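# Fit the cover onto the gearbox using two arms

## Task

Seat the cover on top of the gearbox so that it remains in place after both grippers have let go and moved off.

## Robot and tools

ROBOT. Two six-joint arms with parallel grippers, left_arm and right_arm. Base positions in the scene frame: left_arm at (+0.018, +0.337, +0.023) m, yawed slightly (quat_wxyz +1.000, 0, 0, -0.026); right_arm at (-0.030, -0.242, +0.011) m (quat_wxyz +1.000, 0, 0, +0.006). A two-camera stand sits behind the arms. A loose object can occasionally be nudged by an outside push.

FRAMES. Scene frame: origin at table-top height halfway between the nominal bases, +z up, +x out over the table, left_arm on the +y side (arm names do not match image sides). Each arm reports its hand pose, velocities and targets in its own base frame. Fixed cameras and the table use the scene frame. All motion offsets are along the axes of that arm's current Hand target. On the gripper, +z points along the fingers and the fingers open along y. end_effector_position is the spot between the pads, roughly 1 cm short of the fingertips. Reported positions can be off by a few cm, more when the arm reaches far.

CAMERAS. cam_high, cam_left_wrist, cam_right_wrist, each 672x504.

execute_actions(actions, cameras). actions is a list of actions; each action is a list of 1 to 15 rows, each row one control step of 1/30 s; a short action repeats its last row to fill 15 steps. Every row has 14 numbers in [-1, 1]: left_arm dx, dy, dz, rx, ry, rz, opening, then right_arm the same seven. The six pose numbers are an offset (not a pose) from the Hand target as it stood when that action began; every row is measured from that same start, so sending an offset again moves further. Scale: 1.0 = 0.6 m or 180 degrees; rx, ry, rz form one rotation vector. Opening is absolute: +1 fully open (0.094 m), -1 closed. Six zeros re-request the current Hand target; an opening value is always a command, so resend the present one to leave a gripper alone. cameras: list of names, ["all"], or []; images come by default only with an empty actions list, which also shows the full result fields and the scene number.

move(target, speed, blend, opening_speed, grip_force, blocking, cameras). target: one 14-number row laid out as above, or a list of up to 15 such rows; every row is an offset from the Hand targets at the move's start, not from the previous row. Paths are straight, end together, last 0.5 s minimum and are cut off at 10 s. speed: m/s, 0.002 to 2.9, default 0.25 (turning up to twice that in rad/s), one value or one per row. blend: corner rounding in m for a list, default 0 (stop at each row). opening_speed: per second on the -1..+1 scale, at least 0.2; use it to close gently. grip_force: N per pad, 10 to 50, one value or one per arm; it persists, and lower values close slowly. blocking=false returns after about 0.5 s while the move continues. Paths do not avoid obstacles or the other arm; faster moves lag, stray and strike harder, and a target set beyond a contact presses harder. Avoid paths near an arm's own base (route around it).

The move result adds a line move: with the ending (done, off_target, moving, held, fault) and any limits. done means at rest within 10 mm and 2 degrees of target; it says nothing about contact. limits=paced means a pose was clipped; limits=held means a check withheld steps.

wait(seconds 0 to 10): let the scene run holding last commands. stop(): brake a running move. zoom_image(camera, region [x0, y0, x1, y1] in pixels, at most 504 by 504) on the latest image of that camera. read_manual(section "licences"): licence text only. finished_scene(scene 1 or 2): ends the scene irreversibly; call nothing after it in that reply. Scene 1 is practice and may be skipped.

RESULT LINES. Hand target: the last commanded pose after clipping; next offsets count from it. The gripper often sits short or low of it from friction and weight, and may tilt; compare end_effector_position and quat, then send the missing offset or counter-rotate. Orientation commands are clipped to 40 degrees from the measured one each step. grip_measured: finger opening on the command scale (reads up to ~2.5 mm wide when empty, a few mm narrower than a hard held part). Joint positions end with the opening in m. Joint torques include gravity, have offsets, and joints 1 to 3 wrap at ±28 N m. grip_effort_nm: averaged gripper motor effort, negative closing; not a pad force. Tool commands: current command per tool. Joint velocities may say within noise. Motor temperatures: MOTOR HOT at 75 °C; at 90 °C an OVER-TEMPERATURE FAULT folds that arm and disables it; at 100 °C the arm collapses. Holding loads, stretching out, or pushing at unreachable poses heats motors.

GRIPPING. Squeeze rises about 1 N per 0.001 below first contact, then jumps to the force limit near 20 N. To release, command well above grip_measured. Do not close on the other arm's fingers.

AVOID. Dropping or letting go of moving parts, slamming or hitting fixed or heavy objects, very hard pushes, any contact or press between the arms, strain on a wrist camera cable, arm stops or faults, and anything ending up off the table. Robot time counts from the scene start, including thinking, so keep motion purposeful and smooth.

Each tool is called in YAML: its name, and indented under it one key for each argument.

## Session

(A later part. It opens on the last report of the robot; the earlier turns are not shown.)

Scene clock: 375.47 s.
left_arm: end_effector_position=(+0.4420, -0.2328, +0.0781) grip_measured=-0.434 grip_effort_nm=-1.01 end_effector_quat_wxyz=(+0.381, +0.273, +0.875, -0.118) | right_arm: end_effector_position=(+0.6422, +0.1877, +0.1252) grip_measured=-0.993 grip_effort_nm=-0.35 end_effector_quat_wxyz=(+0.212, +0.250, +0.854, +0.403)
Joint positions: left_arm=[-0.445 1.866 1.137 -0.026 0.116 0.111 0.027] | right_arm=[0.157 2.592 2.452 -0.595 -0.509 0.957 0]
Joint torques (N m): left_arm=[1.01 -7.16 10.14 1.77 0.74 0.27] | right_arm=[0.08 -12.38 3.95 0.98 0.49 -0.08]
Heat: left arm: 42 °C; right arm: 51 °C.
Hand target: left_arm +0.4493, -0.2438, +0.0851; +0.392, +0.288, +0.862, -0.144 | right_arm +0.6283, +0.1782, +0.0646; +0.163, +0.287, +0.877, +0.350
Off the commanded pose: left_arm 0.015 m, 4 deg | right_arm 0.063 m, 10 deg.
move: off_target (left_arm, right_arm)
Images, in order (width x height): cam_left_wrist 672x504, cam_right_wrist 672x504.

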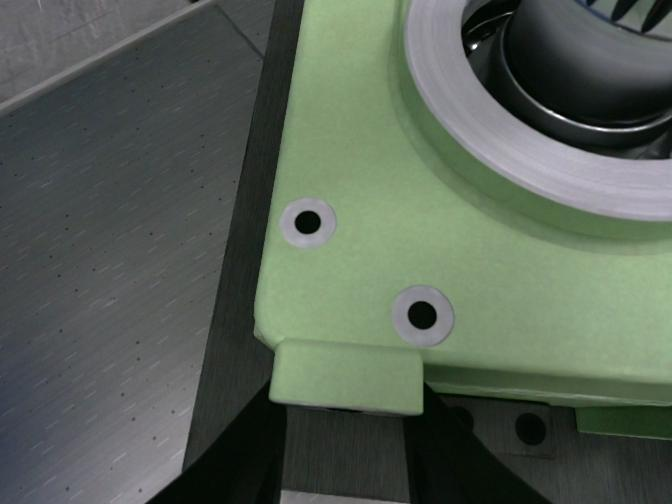

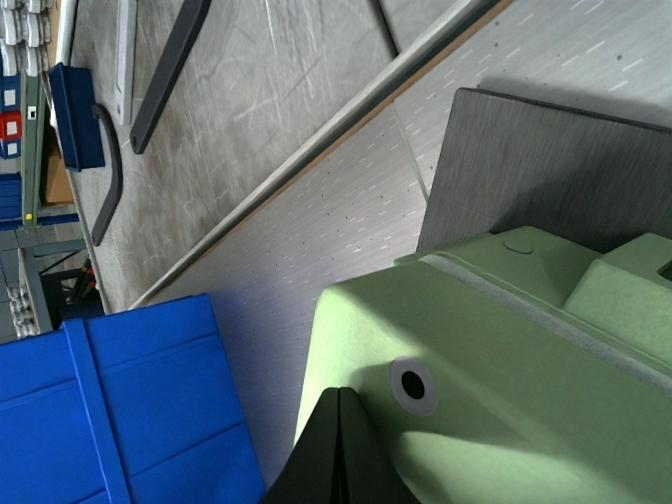

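zoom_image:
  camera: "cam_right_wrist"
  region: [380, 210, 632, 390]

zoom_image:
  camera: "cam_left_wrist"
  region: [420, 340, 672, 460]

Scaled by 2.000 from the camera's 672x504 image, which has a finer 960x720 frame.

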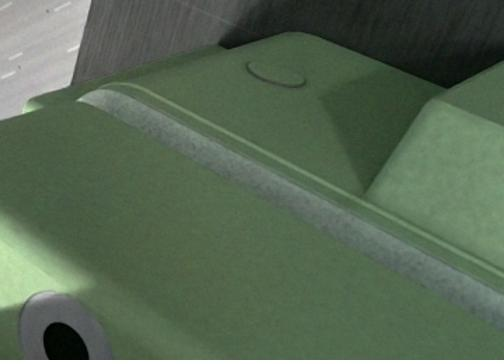

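Scaled by 2.000 from the camera's 672x504 image, which has a finer 960x720 frame.

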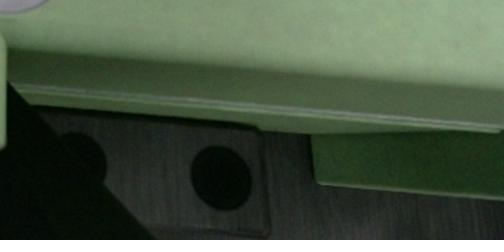

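zoom_image:
  camera: "cam_left_wrist"
  region: [422, 365, 502, 415]

zoom_image:
  camera: "cam_left_wrist"
  region: [592, 365, 672, 415]

zoom_image:
  camera: "cam_right_wrist"
  region: [390, 235, 510, 315]

Scaled by 6.300 from the camera's 672x504 image, which has a finer 960x720 frame.

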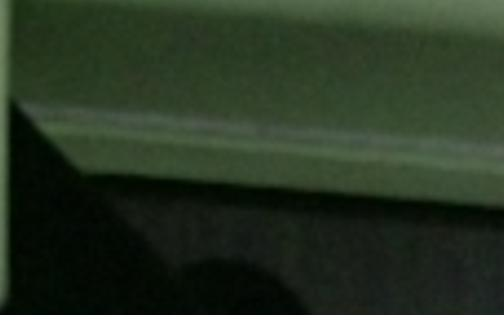

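Scaled by 6.300 from the camera's 672x504 image, which has a finer 960x720 frame.

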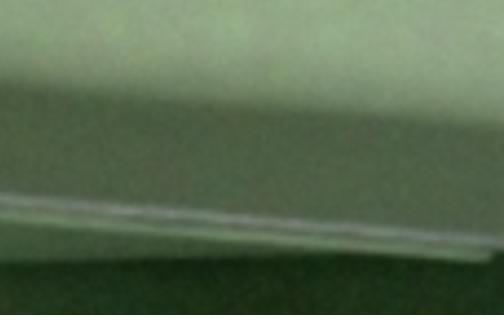

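Scaled by 4.200 from the camera's 672x504 image, which has a finer 960x720 frame.

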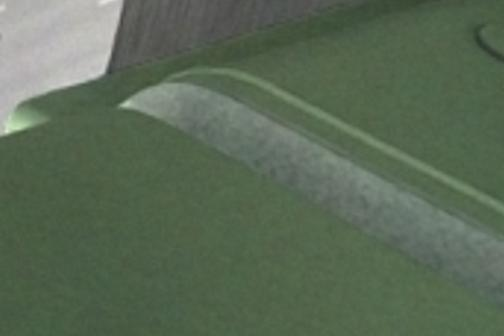

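move:
  target:
    - [-0.0064,-0.0014,0.0715,0,0,0,-1,-0.0071,0.0590,-0.0586,0,0,0,-1]
    - [-0.0089,0.0569,0.0724,0,0,0,-1,-0.0071,0.0590,-0.0586,0,0,0,-1]
    - [0.0671,0.0615,-0.0162,0,0,0,-1,-0.0071,0.0590,-0.0586,0,0,0,-1]
    - [0.0721,-0.0551,-0.0180,0,0,0,-1,-0.0071,0.0590,-0.0586,0,0,0,-1]
    - [-0.0039,-0.0597,0.0706,0,0,0,-1,-0.0071,0.0590,-0.0586,0,0,0,-1]
    - [0.0316,0.0009,0.0272,0,0,0,-1,-0.0071,0.0590,-0.0586,0,0,0,-1]
  speed: 0.12
  blend: [0.01,0.01,0.01,0.01,0.01,0]
  cameras: ["all"]

Scene clock: 383.73 s.
left_arm: end_effector_position=(+0.4432, -0.2351, +0.0698) grip_measured=-0.432 grip_effort_nm=-1.01 end_effector_quat_wxyz=(+0.380, +0.272, +0.874, -0.131) | right_arm: end_effector_position=(+0.6330, +0.1789, +0.1272) grip_measured=-0.993 grip_effort_nm=-0.35 end_effector_quat_wxyz=(+0.180, +0.280, +0.869, +0.365)
Joint positions: left_arm=[-0.438 1.89 1.127 0.01 0.143 0.103 0.027] | right_arm=[0.157 2.706 2.763 -0.901 -0.462 0.959 0]
Joint torques (N m): left_arm=[0.25 -5.03 6.6 2.29 0.42 0.34] | right_arm=[0.06 -14.75 9.26 1.21 -0.01 -0.04]
Heat: left arm: 43 °C; right arm: 51 °C.
Hand target: left_arm +0.4493, -0.2439, +0.0601; +0.392, +0.288, +0.862, -0.144 | right_arm +0.6283, +0.1782, +0.1147; +0.163, +0.287, +0.877, +0.350
Off the commanded pose: left_arm 0.015 m, 3 deg | right_arm 0.013 m, 3 deg.
move: off_target (left_arm, right_arm)

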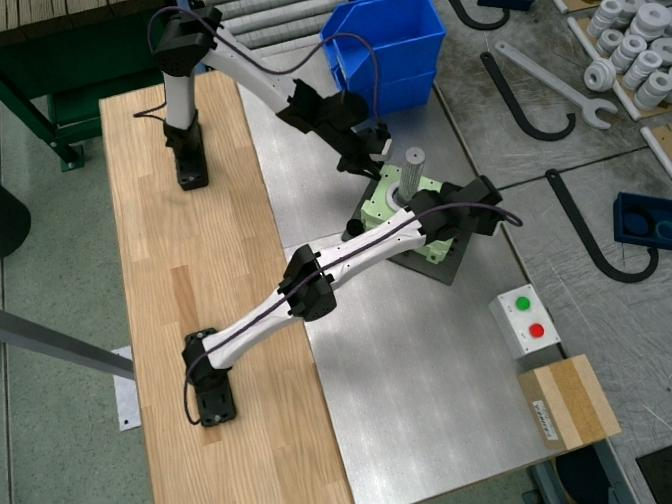

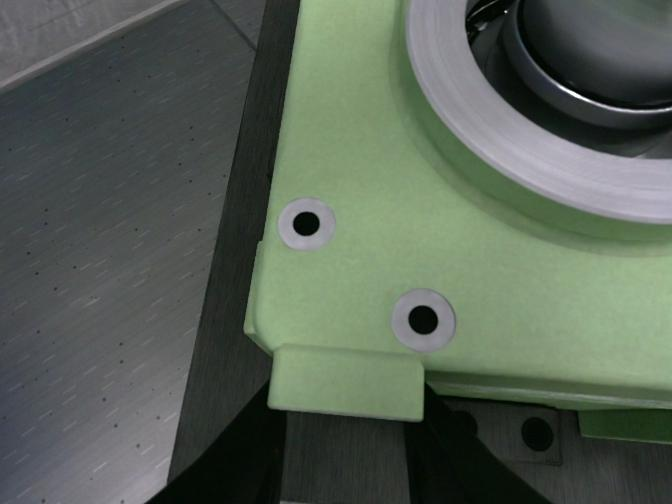

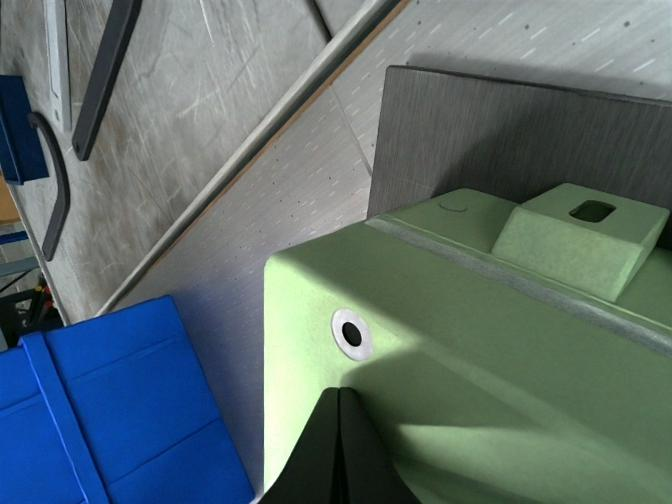

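zoom_image:
  camera: "cam_left_wrist"
  region: [422, 360, 502, 410]

zoom_image:
  camera: "cam_left_wrist"
  region: [592, 365, 672, 415]

zoom_image:
  camera: "cam_high"
  region: [340, 140, 480, 260]

zoom_image:
  camera: "cam_right_wrist"
  region: [350, 180, 602, 360]

Scaled by 6.300 from the camera's 672x504 image, which has a finer 960x720 frame.

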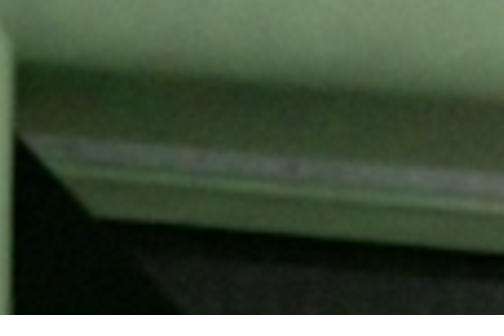

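Scaled by 6.300 from the camera's 672x504 image, which has a finer 960x720 frame.

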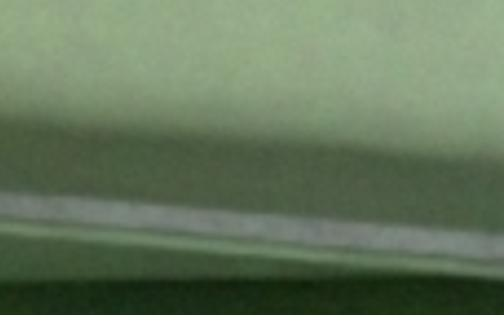

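Scaled by 3.600 from the camera's 672x504 image, which has a finer 960x720 frame.

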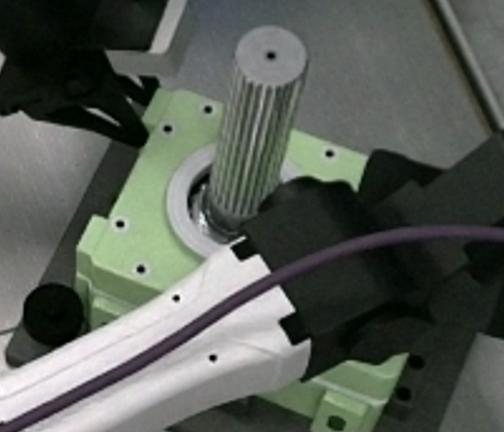

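Scaled by 2.000 from the camera's 672x504 image, which has a finer 960x720 frame.

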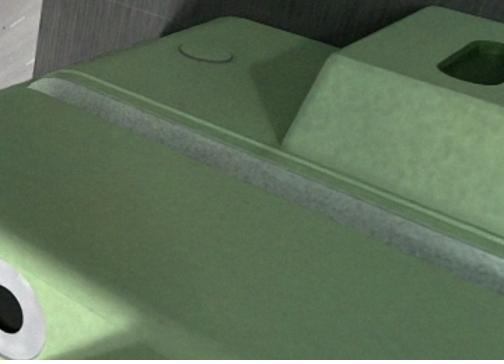

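move:
  target:
    - [-0.0434,-0.0026,0.0506,0.0126,0.0004,0.0109,-1,0.0028,-0.0236,0.0234,0,0,0,-1]
    - [0.0434,0.0026,-0.0506,-0.0126,-0.0004,-0.0109,-1,0.0028,-0.0236,0.0234,0,0,0,-1]
    - [-0.0434,-0.0026,0.0506,0.0126,0.0004,0.0109,-1,0.0028,-0.0236,0.0234,0,0,0,-1]
    - [0,0,0,0,0,0,-1,0.0028,-0.0236,0.0234,0,0,0,-1]
  speed: 0.1
  blend: [0.01,0.01,0.01,0]
  cameras: ["cam_left_wrist","cam_right_wrist"]

Scene clock: 389.80 s.
left_arm: end_effector_position=(+0.4438, -0.2354, +0.0680) grip_measured=-0.432 grip_effort_nm=-1.01 end_effector_quat_wxyz=(+0.376, +0.289, +0.869, -0.141) | right_arm: end_effector_position=(+0.6382, +0.1842, +0.1255) grip_measured=-0.993 grip_effort_nm=-0.35 end_effector_quat_wxyz=(+0.190, +0.267, +0.864, +0.384)
Joint positions: left_arm=[-0.423 1.901 1.135 0.005 0.188 0.137 0.027] | right_arm=[0.157 2.665 2.642 -0.778 -0.491 0.958 0]
Joint torques (N m): left_arm=[-1.22 -5.98 5.93 2.29 -0.02 -0.06] | right_arm=[0.06 -15.5 4.56 1.18 0.28 -0.08]
Heat: left arm: 43 °C; right arm: 52 °C.
Hand target: left_arm +0.4494, -0.2439, +0.0602; +0.392, +0.288, +0.862, -0.144 | right_arm +0.6283, +0.1783, +0.0948; +0.163, +0.287, +0.877, +0.350
Off the commanded pose: left_arm 0.013 m, 2 deg | right_arm 0.033 m, 6 deg.
move: off_target (left_arm, right_arm)
Images, in order (width x height): cam_left_wrist 672x504, cam_right_wrist 672x504.

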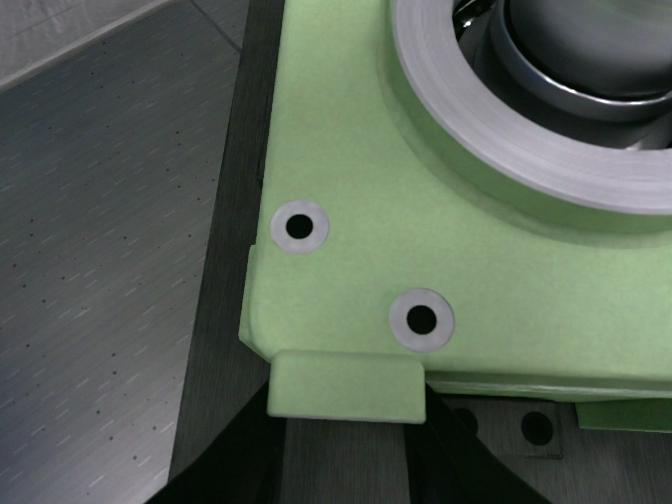

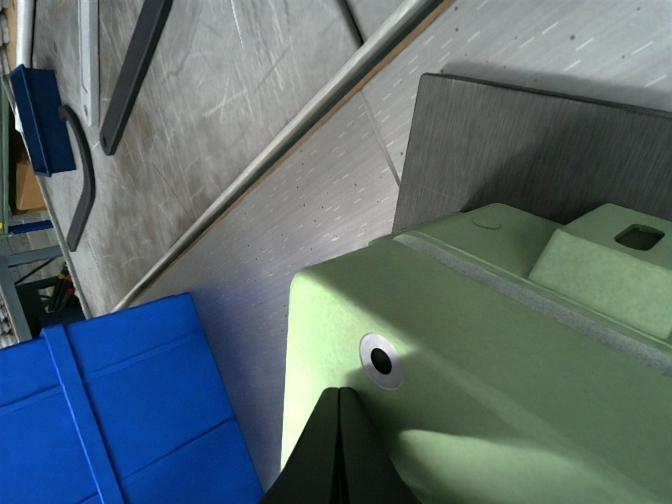

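move:
  target:
    - [0,0,0,0,0,0,-1,-0.0071,0.0590,-0.0586,0,0,0,-1]
    - [0,0,0,0,0,0,-1,0.0007,-0.0565,-0.1878,-0.17,0,0,-1]
    - [0,0,0,0,0,0,-1,0.0115,-0.1688,-0.1602,-0.27,0,0,-0.26]
  speed: 0.28
  blend: [0.02,0.03,0]
  cameras: ["all"]

Scene clock: 394.13 s.
left_arm: end_effector_position=(+0.4438, -0.2354, +0.0680) grip_measured=-0.432 grip_effort_nm=-1.01 end_effector_quat_wxyz=(+0.376, +0.288, +0.869, -0.141) | right_arm: end_effector_position=(+0.5337, +0.0719, +0.0858) grip_measured=-0.262 grip_effort_nm=0.11 end_effector_quat_wxyz=(+0.257, +0.205, +0.658, +0.677)
Joint positions: left_arm=[-0.423 1.901 1.135 0.006 0.188 0.137 0.027] | right_arm=[-0.151 2.446 1.202 1.345 -1.057 1.597 0.035]
Joint torques (N m): left_arm=[-1.25 -5.98 6.04 2.32 0 -0.06] | right_arm=[0.05 -12.08 6.84 2.14 0.11 0]
Heat: left arm: 43 °C; right arm: 52 °C.
Hand target: left_arm +0.4494, -0.2439, +0.0602; +0.392, +0.288, +0.862, -0.144 | right_arm +0.5367, +0.0727, +0.0901; +0.267, +0.195, +0.655, +0.680
Off the commanded pose: left_arm 0.013 m, 2 deg | right_arm 0.005 m, 2 deg.
move: off_target (left_arm)

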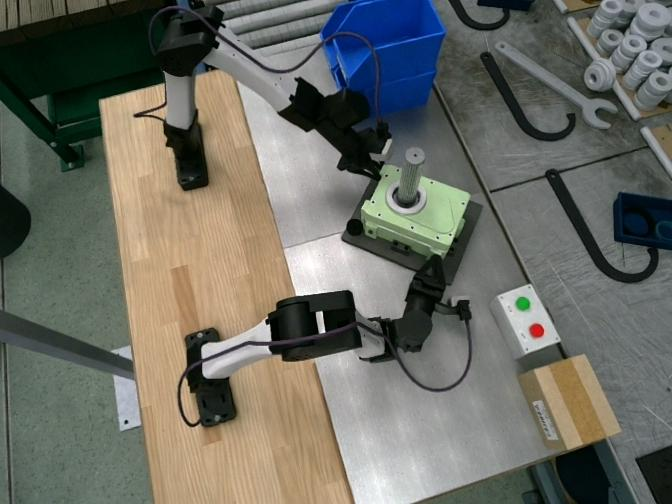

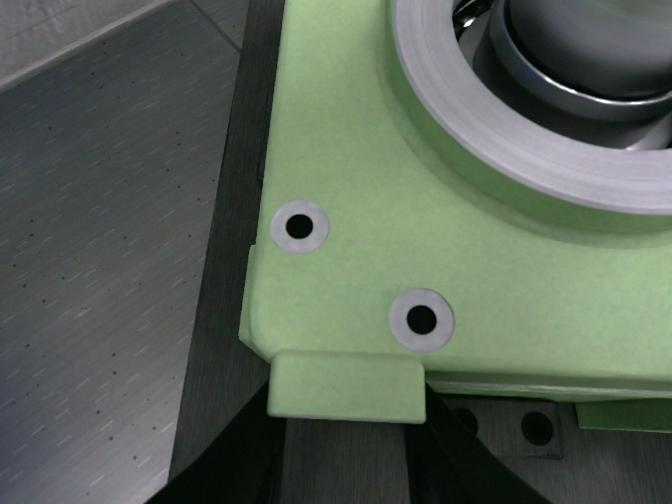

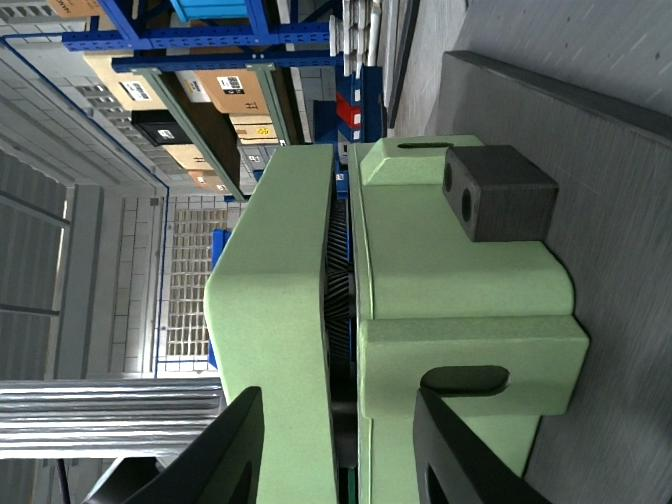

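zoom_image:
  camera: "cam_left_wrist"
  region: [422, 360, 502, 410]

zoom_image:
  camera: "cam_left_wrist"
  region: [592, 365, 672, 415]

zoom_image:
  camera: "cam_right_wrist"
  region: [300, 135, 380, 185]

zoom_image:
  camera: "cam_right_wrist"
  region: [300, 180, 380, 340]

zoom_image:
  camera: "cam_high"
  region: [350, 160, 420, 220]

zoom_image:
  camera: "cam_high"
  region: [400, 200, 470, 260]

Scaled by 6.300 from the camera's 672x504 image, which has a finer 960x720 frame.

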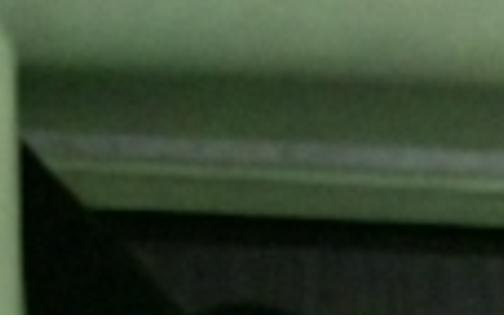

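Scaled by 6.300 from the camera's 672x504 image, which has a finer 960x720 frame.

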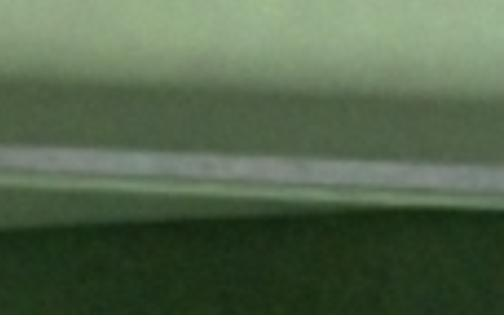

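Scaled by 6.300 from the camera's 672x504 image, which has a finer 960x720 frame.

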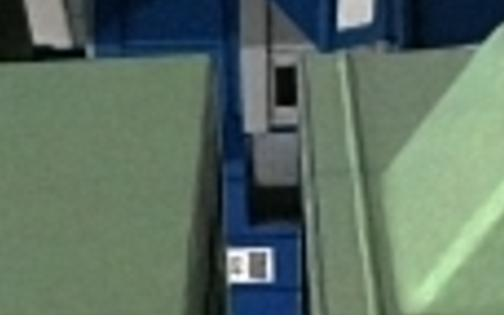

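Scaled by 3.150 from the camera's 672x504 image, which has a finer 960x720 frame.

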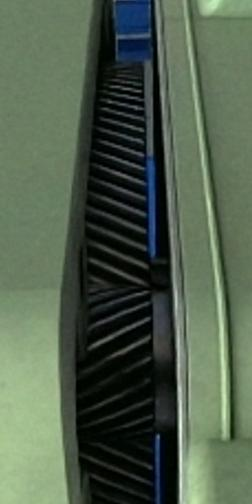

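Scaled by 7.200 from the camera's 672x504 image, which has a finer 960x720 frame.

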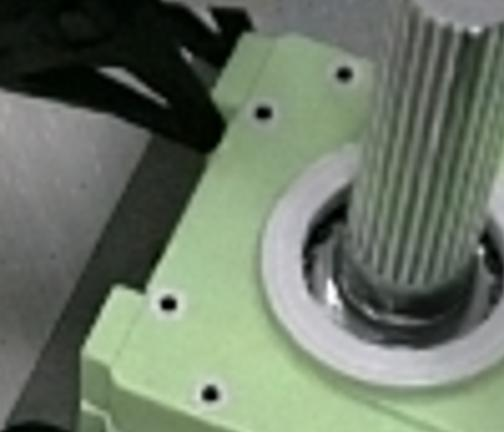

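Scaled by 7.200 from the camera's 672x504 image, which has a finer 960x720 frame.

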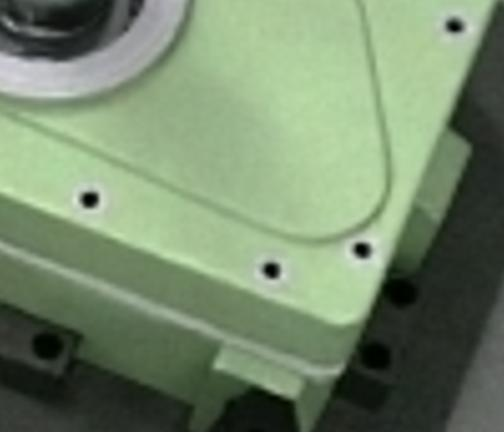

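move:
  target:
    - [0,0,0,0,0,0,-1,-0.0110,0.0952,0.0663,0.15,0,0,-1]
    - [0,0,0,0,0,0,-1,-0.0180,0.0662,0.2373,0.27,0,0,-1]
    - [-0.0152,-0.0004,-0.0130,0,0,0,-1,-0.0052,-0.0358,0.2272,0.27,0,0,-1]
  speed: [0.3,0.3,0.08]
  blend: [0.03,0.01,0]
  cameras: ["cam_left_wrist","cam_right_wrist"]

Scene clock: 409.93 s.
left_arm: end_effector_position=(+0.4437, -0.2353, +0.0684) grip_measured=-0.432 grip_effort_nm=-1.01 end_effector_quat_wxyz=(+0.376, +0.288, +0.869, -0.141) | right_arm: end_effector_position=(+0.6365, +0.1890, +0.1250) grip_measured=-0.993 grip_effort_nm=-0.36 end_effector_quat_wxyz=(+0.200, +0.257, +0.859, +0.395)
Joint positions: left_arm=[-0.423 1.9 1.135 0.005 0.188 0.137 0.027] | right_arm=[0.162 2.59 2.469 -0.645 -0.502 0.96 0]
Joint torques (N m): left_arm=[-1.21 -7.88 7.99 1.93 -0.02 -0.05] | right_arm=[-0.28 -13.64 4.27 1.09 0.41 -0.1]
Heat: left arm: 43 °C; right arm: 51 °C.
Hand target: left_arm +0.4494, -0.2438, +0.0721; +0.392, +0.288, +0.862, -0.144 | right_arm +0.6250, +0.1781, +0.0779; +0.163, +0.287, +0.877, +0.350
Off the commanded pose: left_arm 0.011 m, 2 deg | right_arm 0.050 m, 8 deg.
move: off_target (left_arm, right_arm)
Images, in order (width x height): cam_left_wrist 672x504, cam_right_wrist 672x504.

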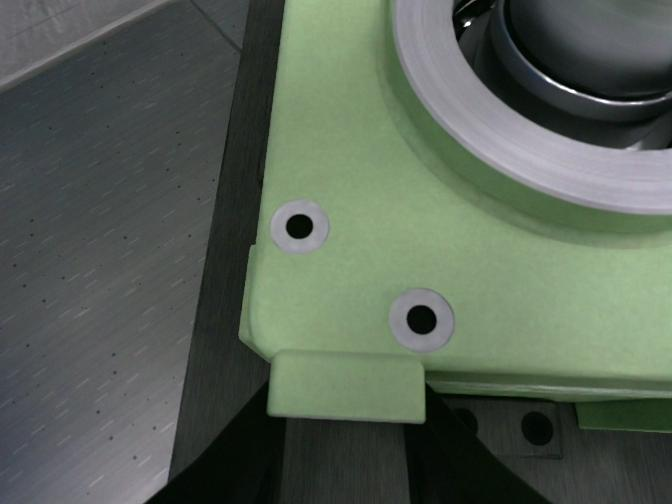

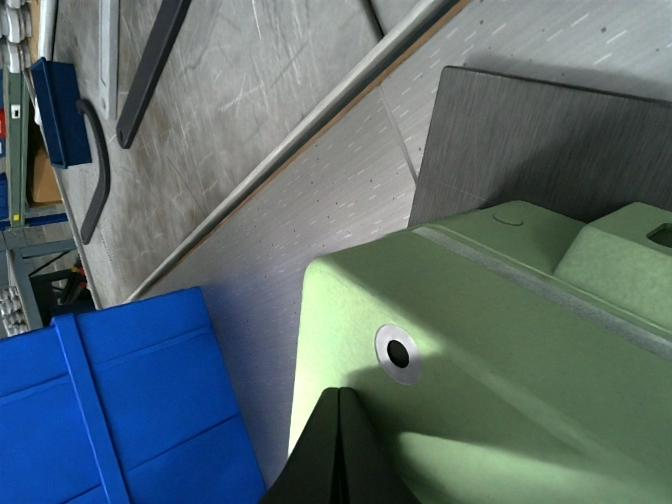

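move:
  target:
    - [0.0217,0.0013,-0.0253,0,0,0,-1,0,0,0,0,0,0,-1]
    - [0.0380,0.0023,-0.0443,0,0,0,-1,0,0,0,0,0,0,-1]
    - [0.0542,0.0033,-0.0632,0,0,0,-1,0,0,0,0,0,0,-1]
  speed: 0.05
  blend: [0.004,0.004,0]
  cameras: ["cam_left_wrist"]

Scene clock: 412.00 s.
left_arm: end_effector_position=(+0.4409, -0.2313, +0.0703) grip_measured=-0.432 grip_effort_nm=-1.01 end_effector_quat_wxyz=(+0.433, +0.282, +0.844, -0.146) | right_arm: end_effector_position=(+0.6366, +0.1890, +0.1236) grip_measured=-0.993 grip_effort_nm=-0.35 end_effector_quat_wxyz=(+0.200, +0.257, +0.859, +0.395)
Joint positions: left_arm=[-0.418 1.867 0.987 0.245 0.187 0.132 0.027] | right_arm=[0.162 2.59 2.464 -0.64 -0.502 0.96 0]
Joint torques (N m): left_arm=[1.87 -17.31 2.06 0.39 0.29 0.24] | right_arm=[-0.29 -13.74 4.6 1.05 0.41 -0.09]
Heat: left arm: 42 °C; right arm: 51 °C.
Hand target: left_arm +0.4110, -0.2119, +0.0722; +0.392, +0.288, +0.862, -0.144 | right_arm +0.6251, +0.1781, +0.0780; +0.163, +0.287, +0.877, +0.350
Off the commanded pose: left_arm 0.036 m, 5 deg | right_arm 0.048 m, 8 deg.
move: off_target (left_arm, right_arm)
Images, in order (width x height): cam_left_wrist 672x504.

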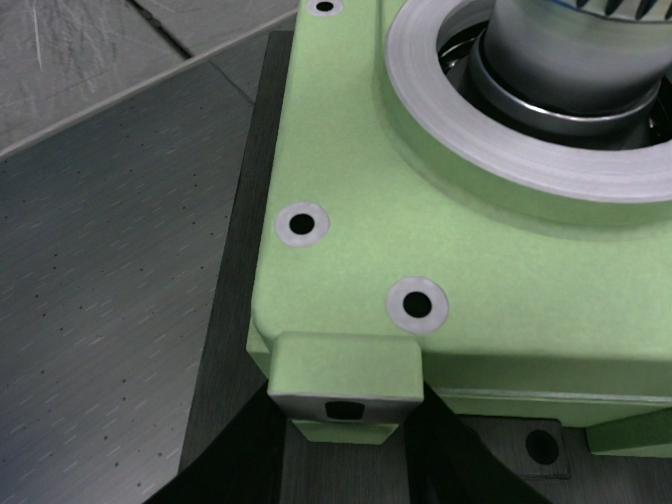

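zoom_image:
  camera: "cam_left_wrist"
  region: [432, 375, 512, 425]

zoom_image:
  camera: "cam_left_wrist"
  region: [592, 375, 672, 425]

zoom_image:
  camera: "cam_left_wrist"
  region: [260, 380, 440, 460]

Scaled by 6.300 from the camera's 672x504 image, which has a finer 960x720 frame.

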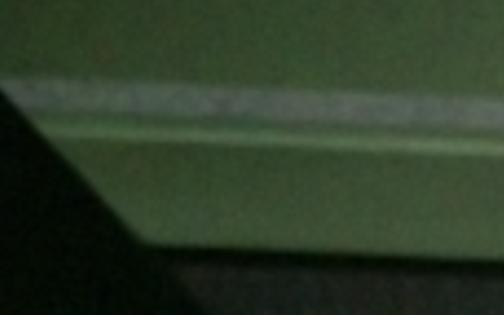

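Scaled by 6.300 from the camera's 672x504 image, which has a finer 960x720 frame.

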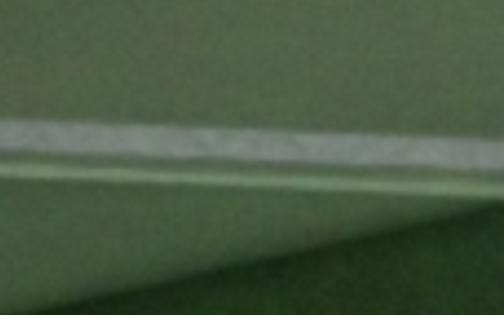

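Scaled by 2.800 from the camera's 672x504 image, which has a finer 960x720 frame.

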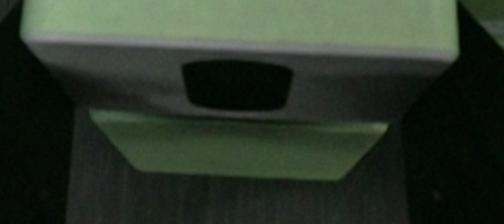

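move:
  target:
    - [0,0,0,0,0,0,-1,0.0021,-0.0177,0.0176,0,0,0,-1]
    - [-0.0025,0.0583,0.0009,0,0,0,-1,0.0021,-0.0177,0.0176,0,0,0,-1]
    - [0.0025,-0.0583,-0.0009,0,0,0,-1,0.0021,-0.0177,0.0176,0,0,0,-1]
    - [-0.0542,-0.0033,0.0632,0,0,0,-1,0.0021,-0.0177,0.0176,0,0,0,-1]
  speed: 0.1
  blend: [0.01,0.01,0.01,0]
  cameras: ["cam_left_wrist","cam_right_wrist"]

Scene clock: 415.57 s.
left_arm: end_effector_position=(+0.4396, -0.2342, +0.0701) grip_measured=-0.436 grip_effort_nm=-1.01 end_effector_quat_wxyz=(+0.383, +0.278, +0.871, -0.130) | right_arm: end_effector_position=(+0.6391, +0.1910, +0.1223) grip_measured=-0.993 grip_effort_nm=-0.35 end_effector_quat_wxyz=(+0.210, +0.248, +0.854, +0.405)
Joint positions: left_arm=[-0.439 1.877 1.106 0.023 0.145 0.114 0.026] | right_arm=[0.162 2.571 2.399 -0.561 -0.512 0.96 0]
Joint torques (N m): left_arm=[0.39 -5.76 10.52 1.8 0.45 0.21] | right_arm=[-0.28 -12.55 3.99 0.93 0.53 -0.11]
Heat: left arm: 42 °C; right arm: 51 °C.
Hand target: left_arm +0.4493, -0.2439, +0.0721; +0.392, +0.288, +0.862, -0.144 | right_arm +0.6251, +0.1781, +0.0627; +0.163, +0.287, +0.877, +0.350
Off the commanded pose: left_arm 0.014 m, 3 deg | right_arm 0.062 m, 10 deg.
move: off_target (left_arm, right_arm); blend cut to 0.0083 m at target 1
Images, in order (width x height): cam_left_wrist 672x504, cam_right_wrist 672x504.

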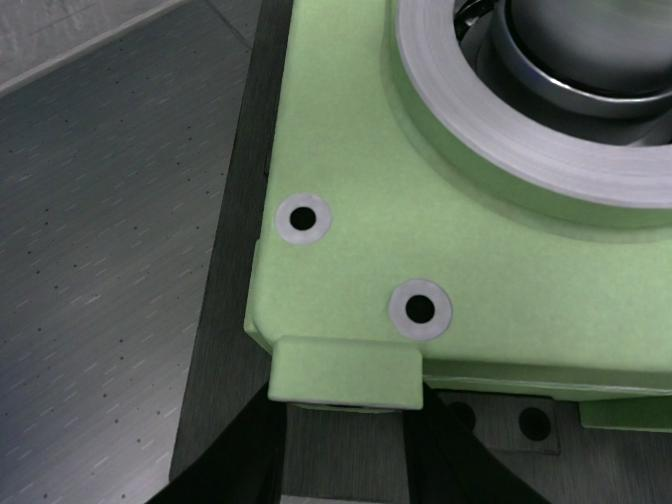

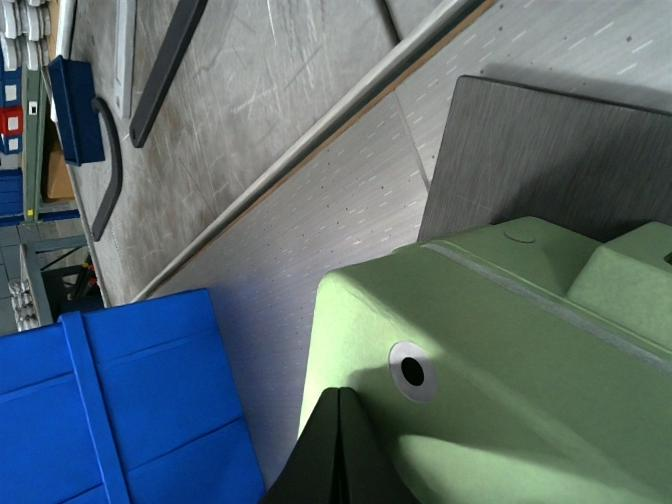

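move:
  target:
    - [0.0515,0.0026,-0.0217,0,0,0,-1,0.0014,-0.0118,0.0117,0,0,0,-1]
    - [0.0215,0.0589,0.0170,0,0,0,-1,0.0014,-0.0118,0.0117,0,0,0,-1]
    - [-0.0135,-0.0014,0.0542,0,0,0,-1,0.0014,-0.0118,0.0117,0,0,0,-1]
    - [0.0165,-0.0577,0.0156,0,0,0,-1,0.0014,-0.0118,0.0117,0,0,0,-1]
    - [0.0190,0.0006,0.0163,0,0,0,-1,0.0014,-0.0118,0.0117,0,0,0,-1]
  speed: 0.1
  blend: [0.006,0.006,0.006,0.006,0]
  cameras: ["cam_left_wrist","cam_right_wrist"]

Scene clock: 418.67 s.
left_arm: end_effector_position=(+0.4426, -0.2350, +0.0681) grip_measured=-0.436 grip_effort_nm=-1.01 end_effector_quat_wxyz=(+0.384, +0.279, +0.870, -0.135) | right_arm: end_effector_position=(+0.6414, +0.1918, +0.1224) grip_measured=-0.993 grip_effort_nm=-0.36 end_effector_quat_wxyz=(+0.219, +0.242, +0.851, +0.412)
Joint positions: left_arm=[-0.433 1.891 1.111 0.036 0.159 0.117 0.027] | right_arm=[0.161 2.561 2.362 -0.508 -0.518 0.96 0]
Joint torques (N m): left_arm=[-0.16 -4.49 7.51 2.18 0.29 0.17] | right_arm=[-0.18 -11.78 3.64 0.8 0.59 -0.1]
Heat: left arm: 42 °C; right arm: 50 °C.
Hand target: left_arm +0.4494, -0.2438, +0.0571; +0.392, +0.288, +0.862, -0.144 | right_arm +0.6250, +0.1781, +0.0529; +0.163, +0.287, +0.877, +0.350
Off the commanded pose: left_arm 0.016 m, 2 deg | right_arm 0.073 m, 11 deg.
move: off_target (left_arm, right_arm)
Images, in order (width x height): cam_left_wrist 672x504, cam_right_wrist 672x504.

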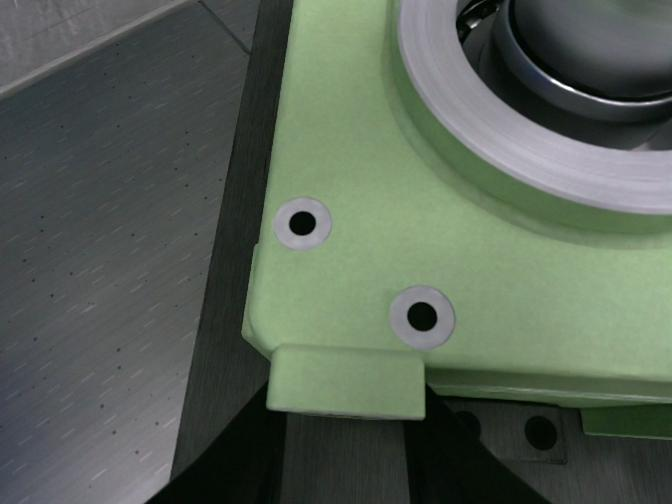

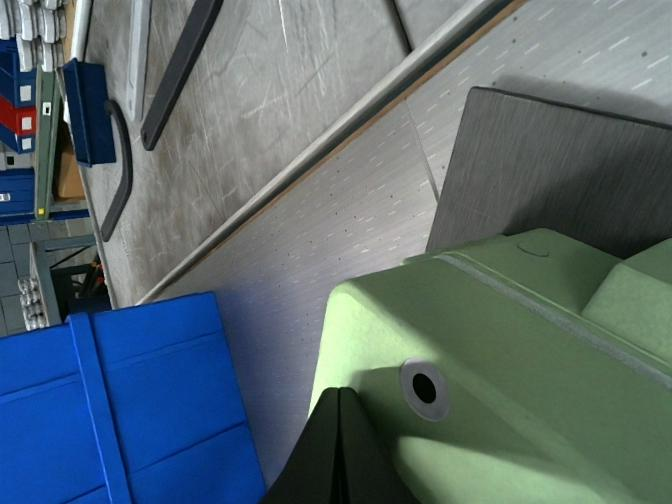

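zoom_image:
  camera: "cam_right_wrist"
  region: [395, 225, 515, 305]

zoom_image:
  camera: "cam_right_wrist"
  region: [552, 290, 672, 390]

zoom_image:
  camera: "cam_left_wrist"
  region: [422, 360, 502, 410]

zoom_image:
  camera: "cam_left_wrist"
  region: [592, 365, 672, 415]

Scaled by 4.200 from the camera's 672x504 image, which has a finer 960x720 frame.

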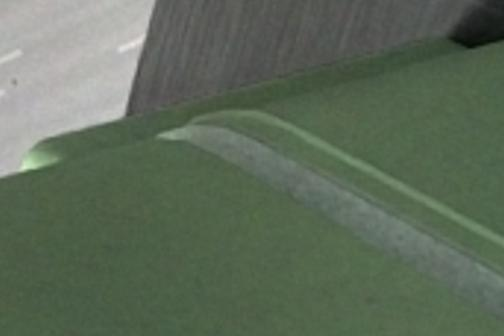

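Scaled by 4.200 from the camera's 672x504 image, which has a finer 960x720 frame.

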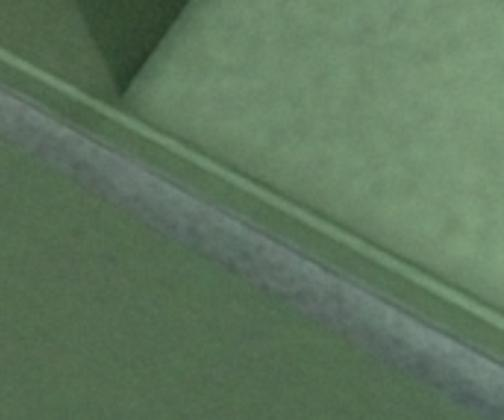

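Scaled by 6.300 from the camera's 672x504 image, which has a finer 960x720 frame.

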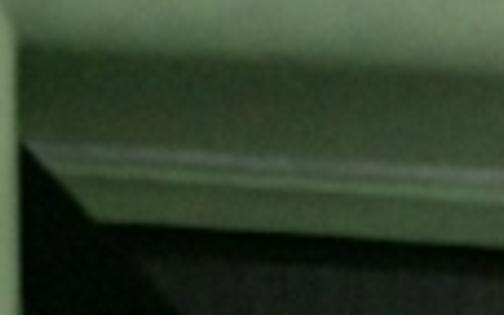

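Scaled by 6.300 from the camera's 672x504 image, which has a finer 960x720 frame.

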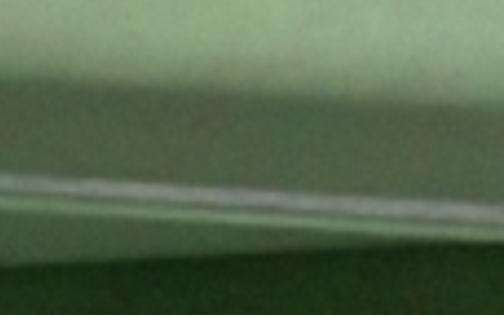

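move:
  target:
    - [0,0,0,0,0,0,-1,-0.0128,0.1061,-0.1055,0,0,0,-1]
    - [0,0,0,0,0,0,-1,-0.0093,-0.0045,-0.2343,-0.17,0,0,-1]
    - [0,0,0,0,0,0,-1,0.0013,-0.1172,-0.2065,-0.27,0,0,-0.26]
  speed: 0.3
  blend: [0.02,0.03,0]
  cameras: ["all"]

Scene clock: 423.30 s.
left_arm: end_effector_position=(+0.4426, -0.2350, +0.0681) grip_measured=-0.436 grip_effort_nm=-1.01 end_effector_quat_wxyz=(+0.384, +0.279, +0.870, -0.135) | right_arm: end_effector_position=(+0.5336, +0.0712, +0.0854) grip_measured=-0.262 grip_effort_nm=0.11 end_effector_quat_wxyz=(+0.256, +0.205, +0.659, +0.677)
Joint positions: left_arm=[-0.433 1.891 1.111 0.036 0.159 0.117 0.027] | right_arm=[-0.153 2.446 1.202 1.344 -1.059 1.597 0.035]
Joint torques (N m): left_arm=[-0.14 -4.51 7.5 2.19 0.29 0.19] | right_arm=[0.13 -12.07 6.91 2.13 0.14 0]
Heat: left arm: 42 °C; right arm: 50 °C.
Hand target: left_arm +0.4494, -0.2438, +0.0571; +0.392, +0.288, +0.862, -0.144 | right_arm +0.5368, +0.0725, +0.0899; +0.267, +0.195, +0.655, +0.680
Off the commanded pose: left_arm 0.016 m, 2 deg | right_arm 0.006 m, 2 deg.
move: off_target (left_arm)

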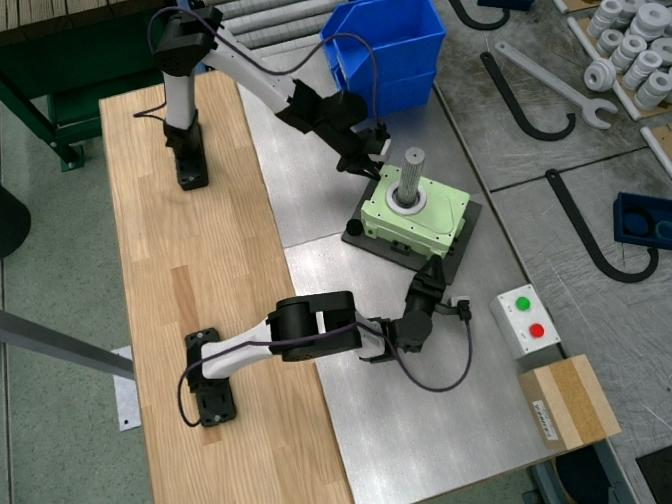

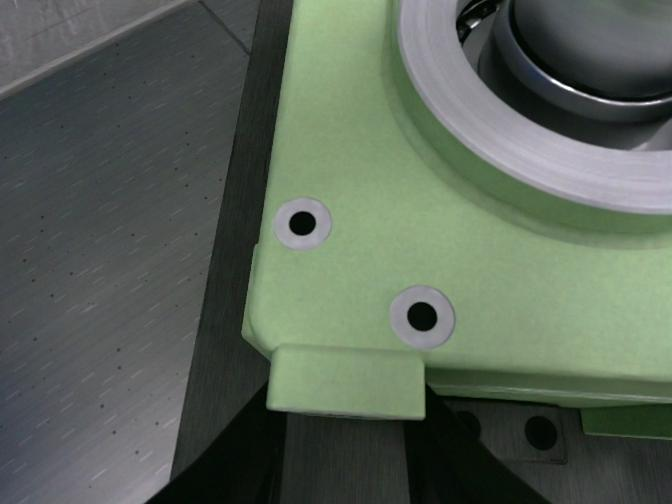

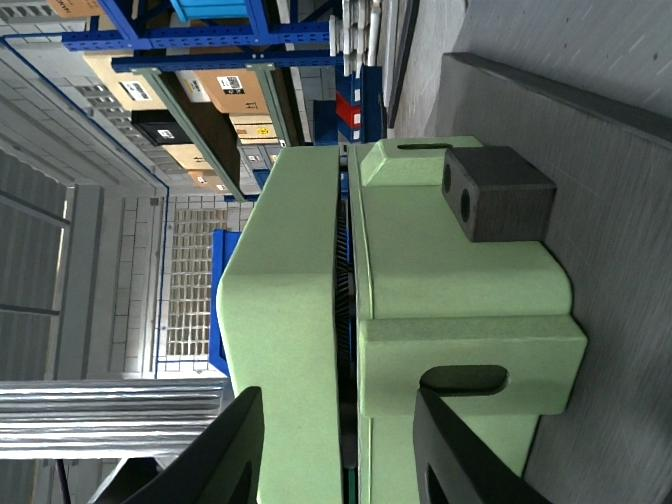

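move:
  target:
    - [0,0,0,0,0,0,-1,-0.0137,0.0997,-0.0052,0.15,0,0,-1]
    - [0,0,0,0,0,0,-1,-0.0162,0.0945,0.0688,0.27,0,0,-1]
    - [0,0,0,0,0,0,-1,-0.0058,-0.0248,0.0608,0.27,0,0,-1]
    - [0.0173,0.0016,-0.0509,0,0,0,-1,-0.0058,-0.0248,0.0608,0.27,0,0,-1]
  speed: [0.3,0.3,0.08,0.08]
  blend: [0.02,0.01,0,0]
  cameras: ["cam_left_wrist","cam_right_wrist"]

Scene clock: 428.13 s.
left_arm: end_effector_position=(+0.4424, -0.2322, +0.0683) grip_measured=-0.436 grip_effort_nm=-1.01 end_effector_quat_wxyz=(+0.412, +0.281, +0.856, -0.139) | right_arm: end_effector_position=(+0.5748, +0.1073, +0.1195) grip_measured=-0.993 grip_effort_nm=-0.36 end_effector_quat_wxyz=(+0.199, +0.257, +0.862, +0.389)
Joint positions: left_arm=[-0.424 1.878 1.041 0.153 0.171 0.129 0.027] | right_arm=[0.018 2.231 1.833 -0.443 -0.592 0.83 0]
Joint torques (N m): left_arm=[1.05 -13.14 4.16 1.03 0.34 0.2] | right_arm=[-0.16 -10.73 5.07 1.06 0.41 -0.1]
Heat: left arm: 43 °C; right arm: 50 °C.
Hand target: left_arm +0.4264, -0.2246, +0.0691; +0.392, +0.288, +0.862, -0.144 | right_arm +0.5635, +0.0990, +0.0780; +0.163, +0.287, +0.877, +0.350
Off the commanded pose: left_arm 0.018 m, 3 deg | right_arm 0.044 m, 7 deg.
move: off_target (left_arm, right_arm)
Images, in order (width x height): cam_left_wrist 672x504, cam_right_wrist 672x504.

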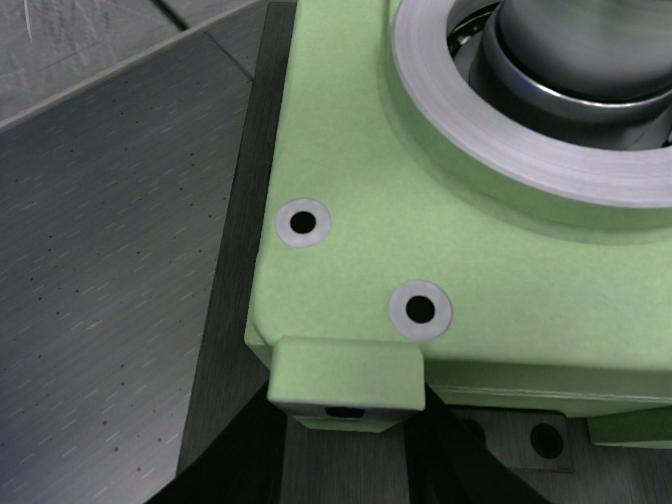

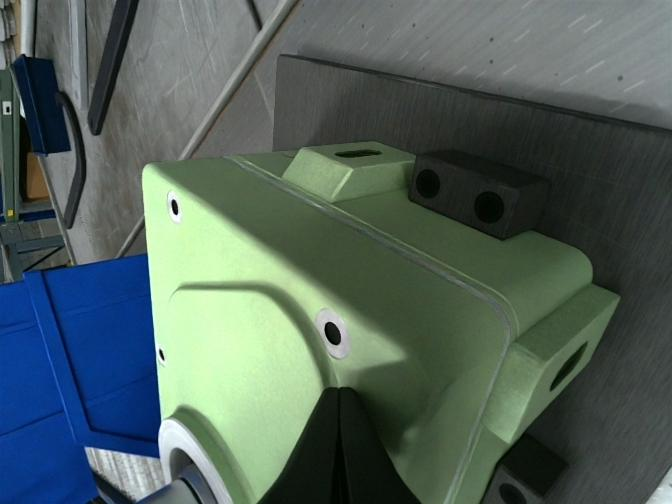

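move:
  target:
    - [0.0217,0.0013,-0.0253,0,0,0,-1,0.0014,-0.0118,0.0117,0,0,0,-1]
    - [-0.0025,0.0583,0.0009,0,0,0,-1,0.0014,-0.0118,0.0117,0,0,0,-1]
    - [-0.0380,-0.0023,0.0443,0,0,0,-1,0.0014,-0.0118,0.0117,0,0,0,-1]
    - [-0.0200,-0.0583,0.0240,0,0,0,-1,0.0014,-0.0118,0.0117,0,0,0,-1]
    - [-0.0173,-0.0016,0.0509,0,0,0,-1,0.0014,-0.0118,0.0117,0,0,0,-1]
  speed: 0.1
  blend: [0.006,0.006,0.006,0.006,0]
  cameras: ["cam_left_wrist","cam_right_wrist"]

Scene clock: 430.73 s.
left_arm: end_effector_position=(+0.4407, -0.2347, +0.0647) grip_measured=-0.436 grip_effort_nm=-1.01 end_effector_quat_wxyz=(+0.389, +0.282, +0.867, -0.133) | right_arm: end_effector_position=(+0.5765, +0.1083, +0.1173) grip_measured=-0.993 grip_effort_nm=-0.35 end_effector_quat_wxyz=(+0.206, +0.252, +0.860, +0.394)
Joint positions: left_arm=[-0.435 1.89 1.086 0.07 0.156 0.124 0.027] | right_arm=[0.018 2.231 1.811 -0.401 -0.599 0.829 0]
Joint torques (N m): left_arm=[0.03 -4.22 9.8 1.9 0.32 0.08] | right_arm=[-0.18 -10.09 4.59 0.99 0.49 -0.1]
Heat: left arm: 42 °C; right arm: 49 °C.
Hand target: left_arm +0.4494, -0.2437, +0.0570; +0.391, +0.288, +0.862, -0.144 | right_arm +0.5635, +0.0990, +0.0680; +0.163, +0.287, +0.877, +0.350
Off the commanded pose: left_arm 0.015 m, 2 deg | right_arm 0.052 m, 8 deg.
move: off_target (left_arm, right_arm)
Images, in order (width x height): cam_left_wrist 672x504, cam_right_wrist 672x504.

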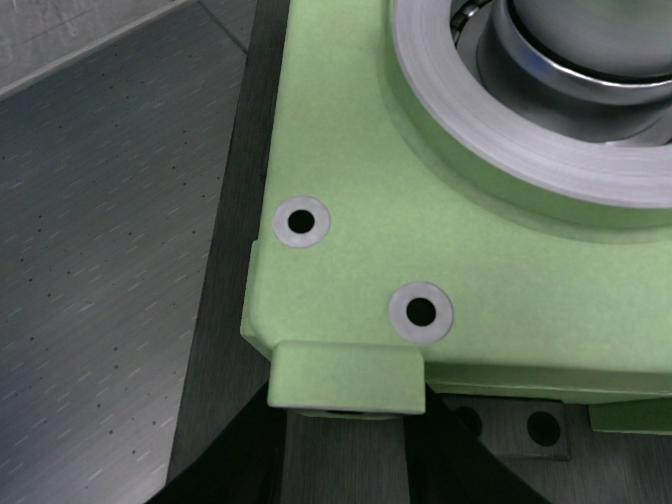

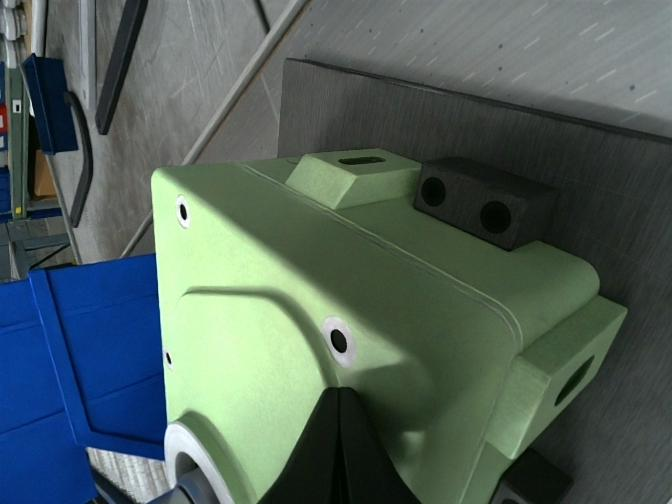

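zoom_image:
  camera: "cam_right_wrist"
  region: [220, 140, 560, 395]

zoom_image:
  camera: "cam_left_wrist"
  region: [422, 350, 672, 440]

Scaled by 1.482 from the camera's 672x504 image, which has a finer 960x720 frame.

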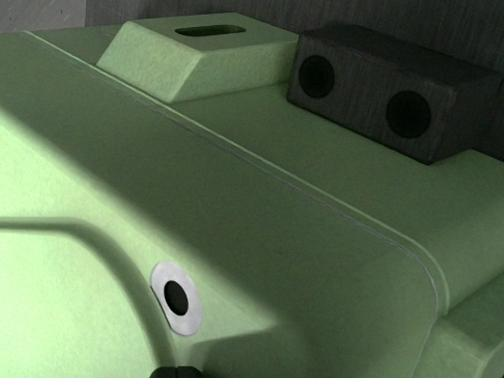

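Scaled by 2.016 from the camera's 672x504 image, which has a finer 960x720 frame.

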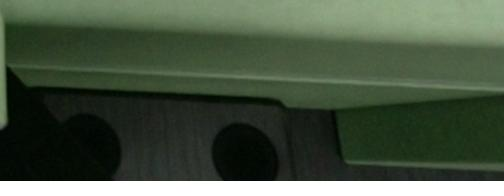

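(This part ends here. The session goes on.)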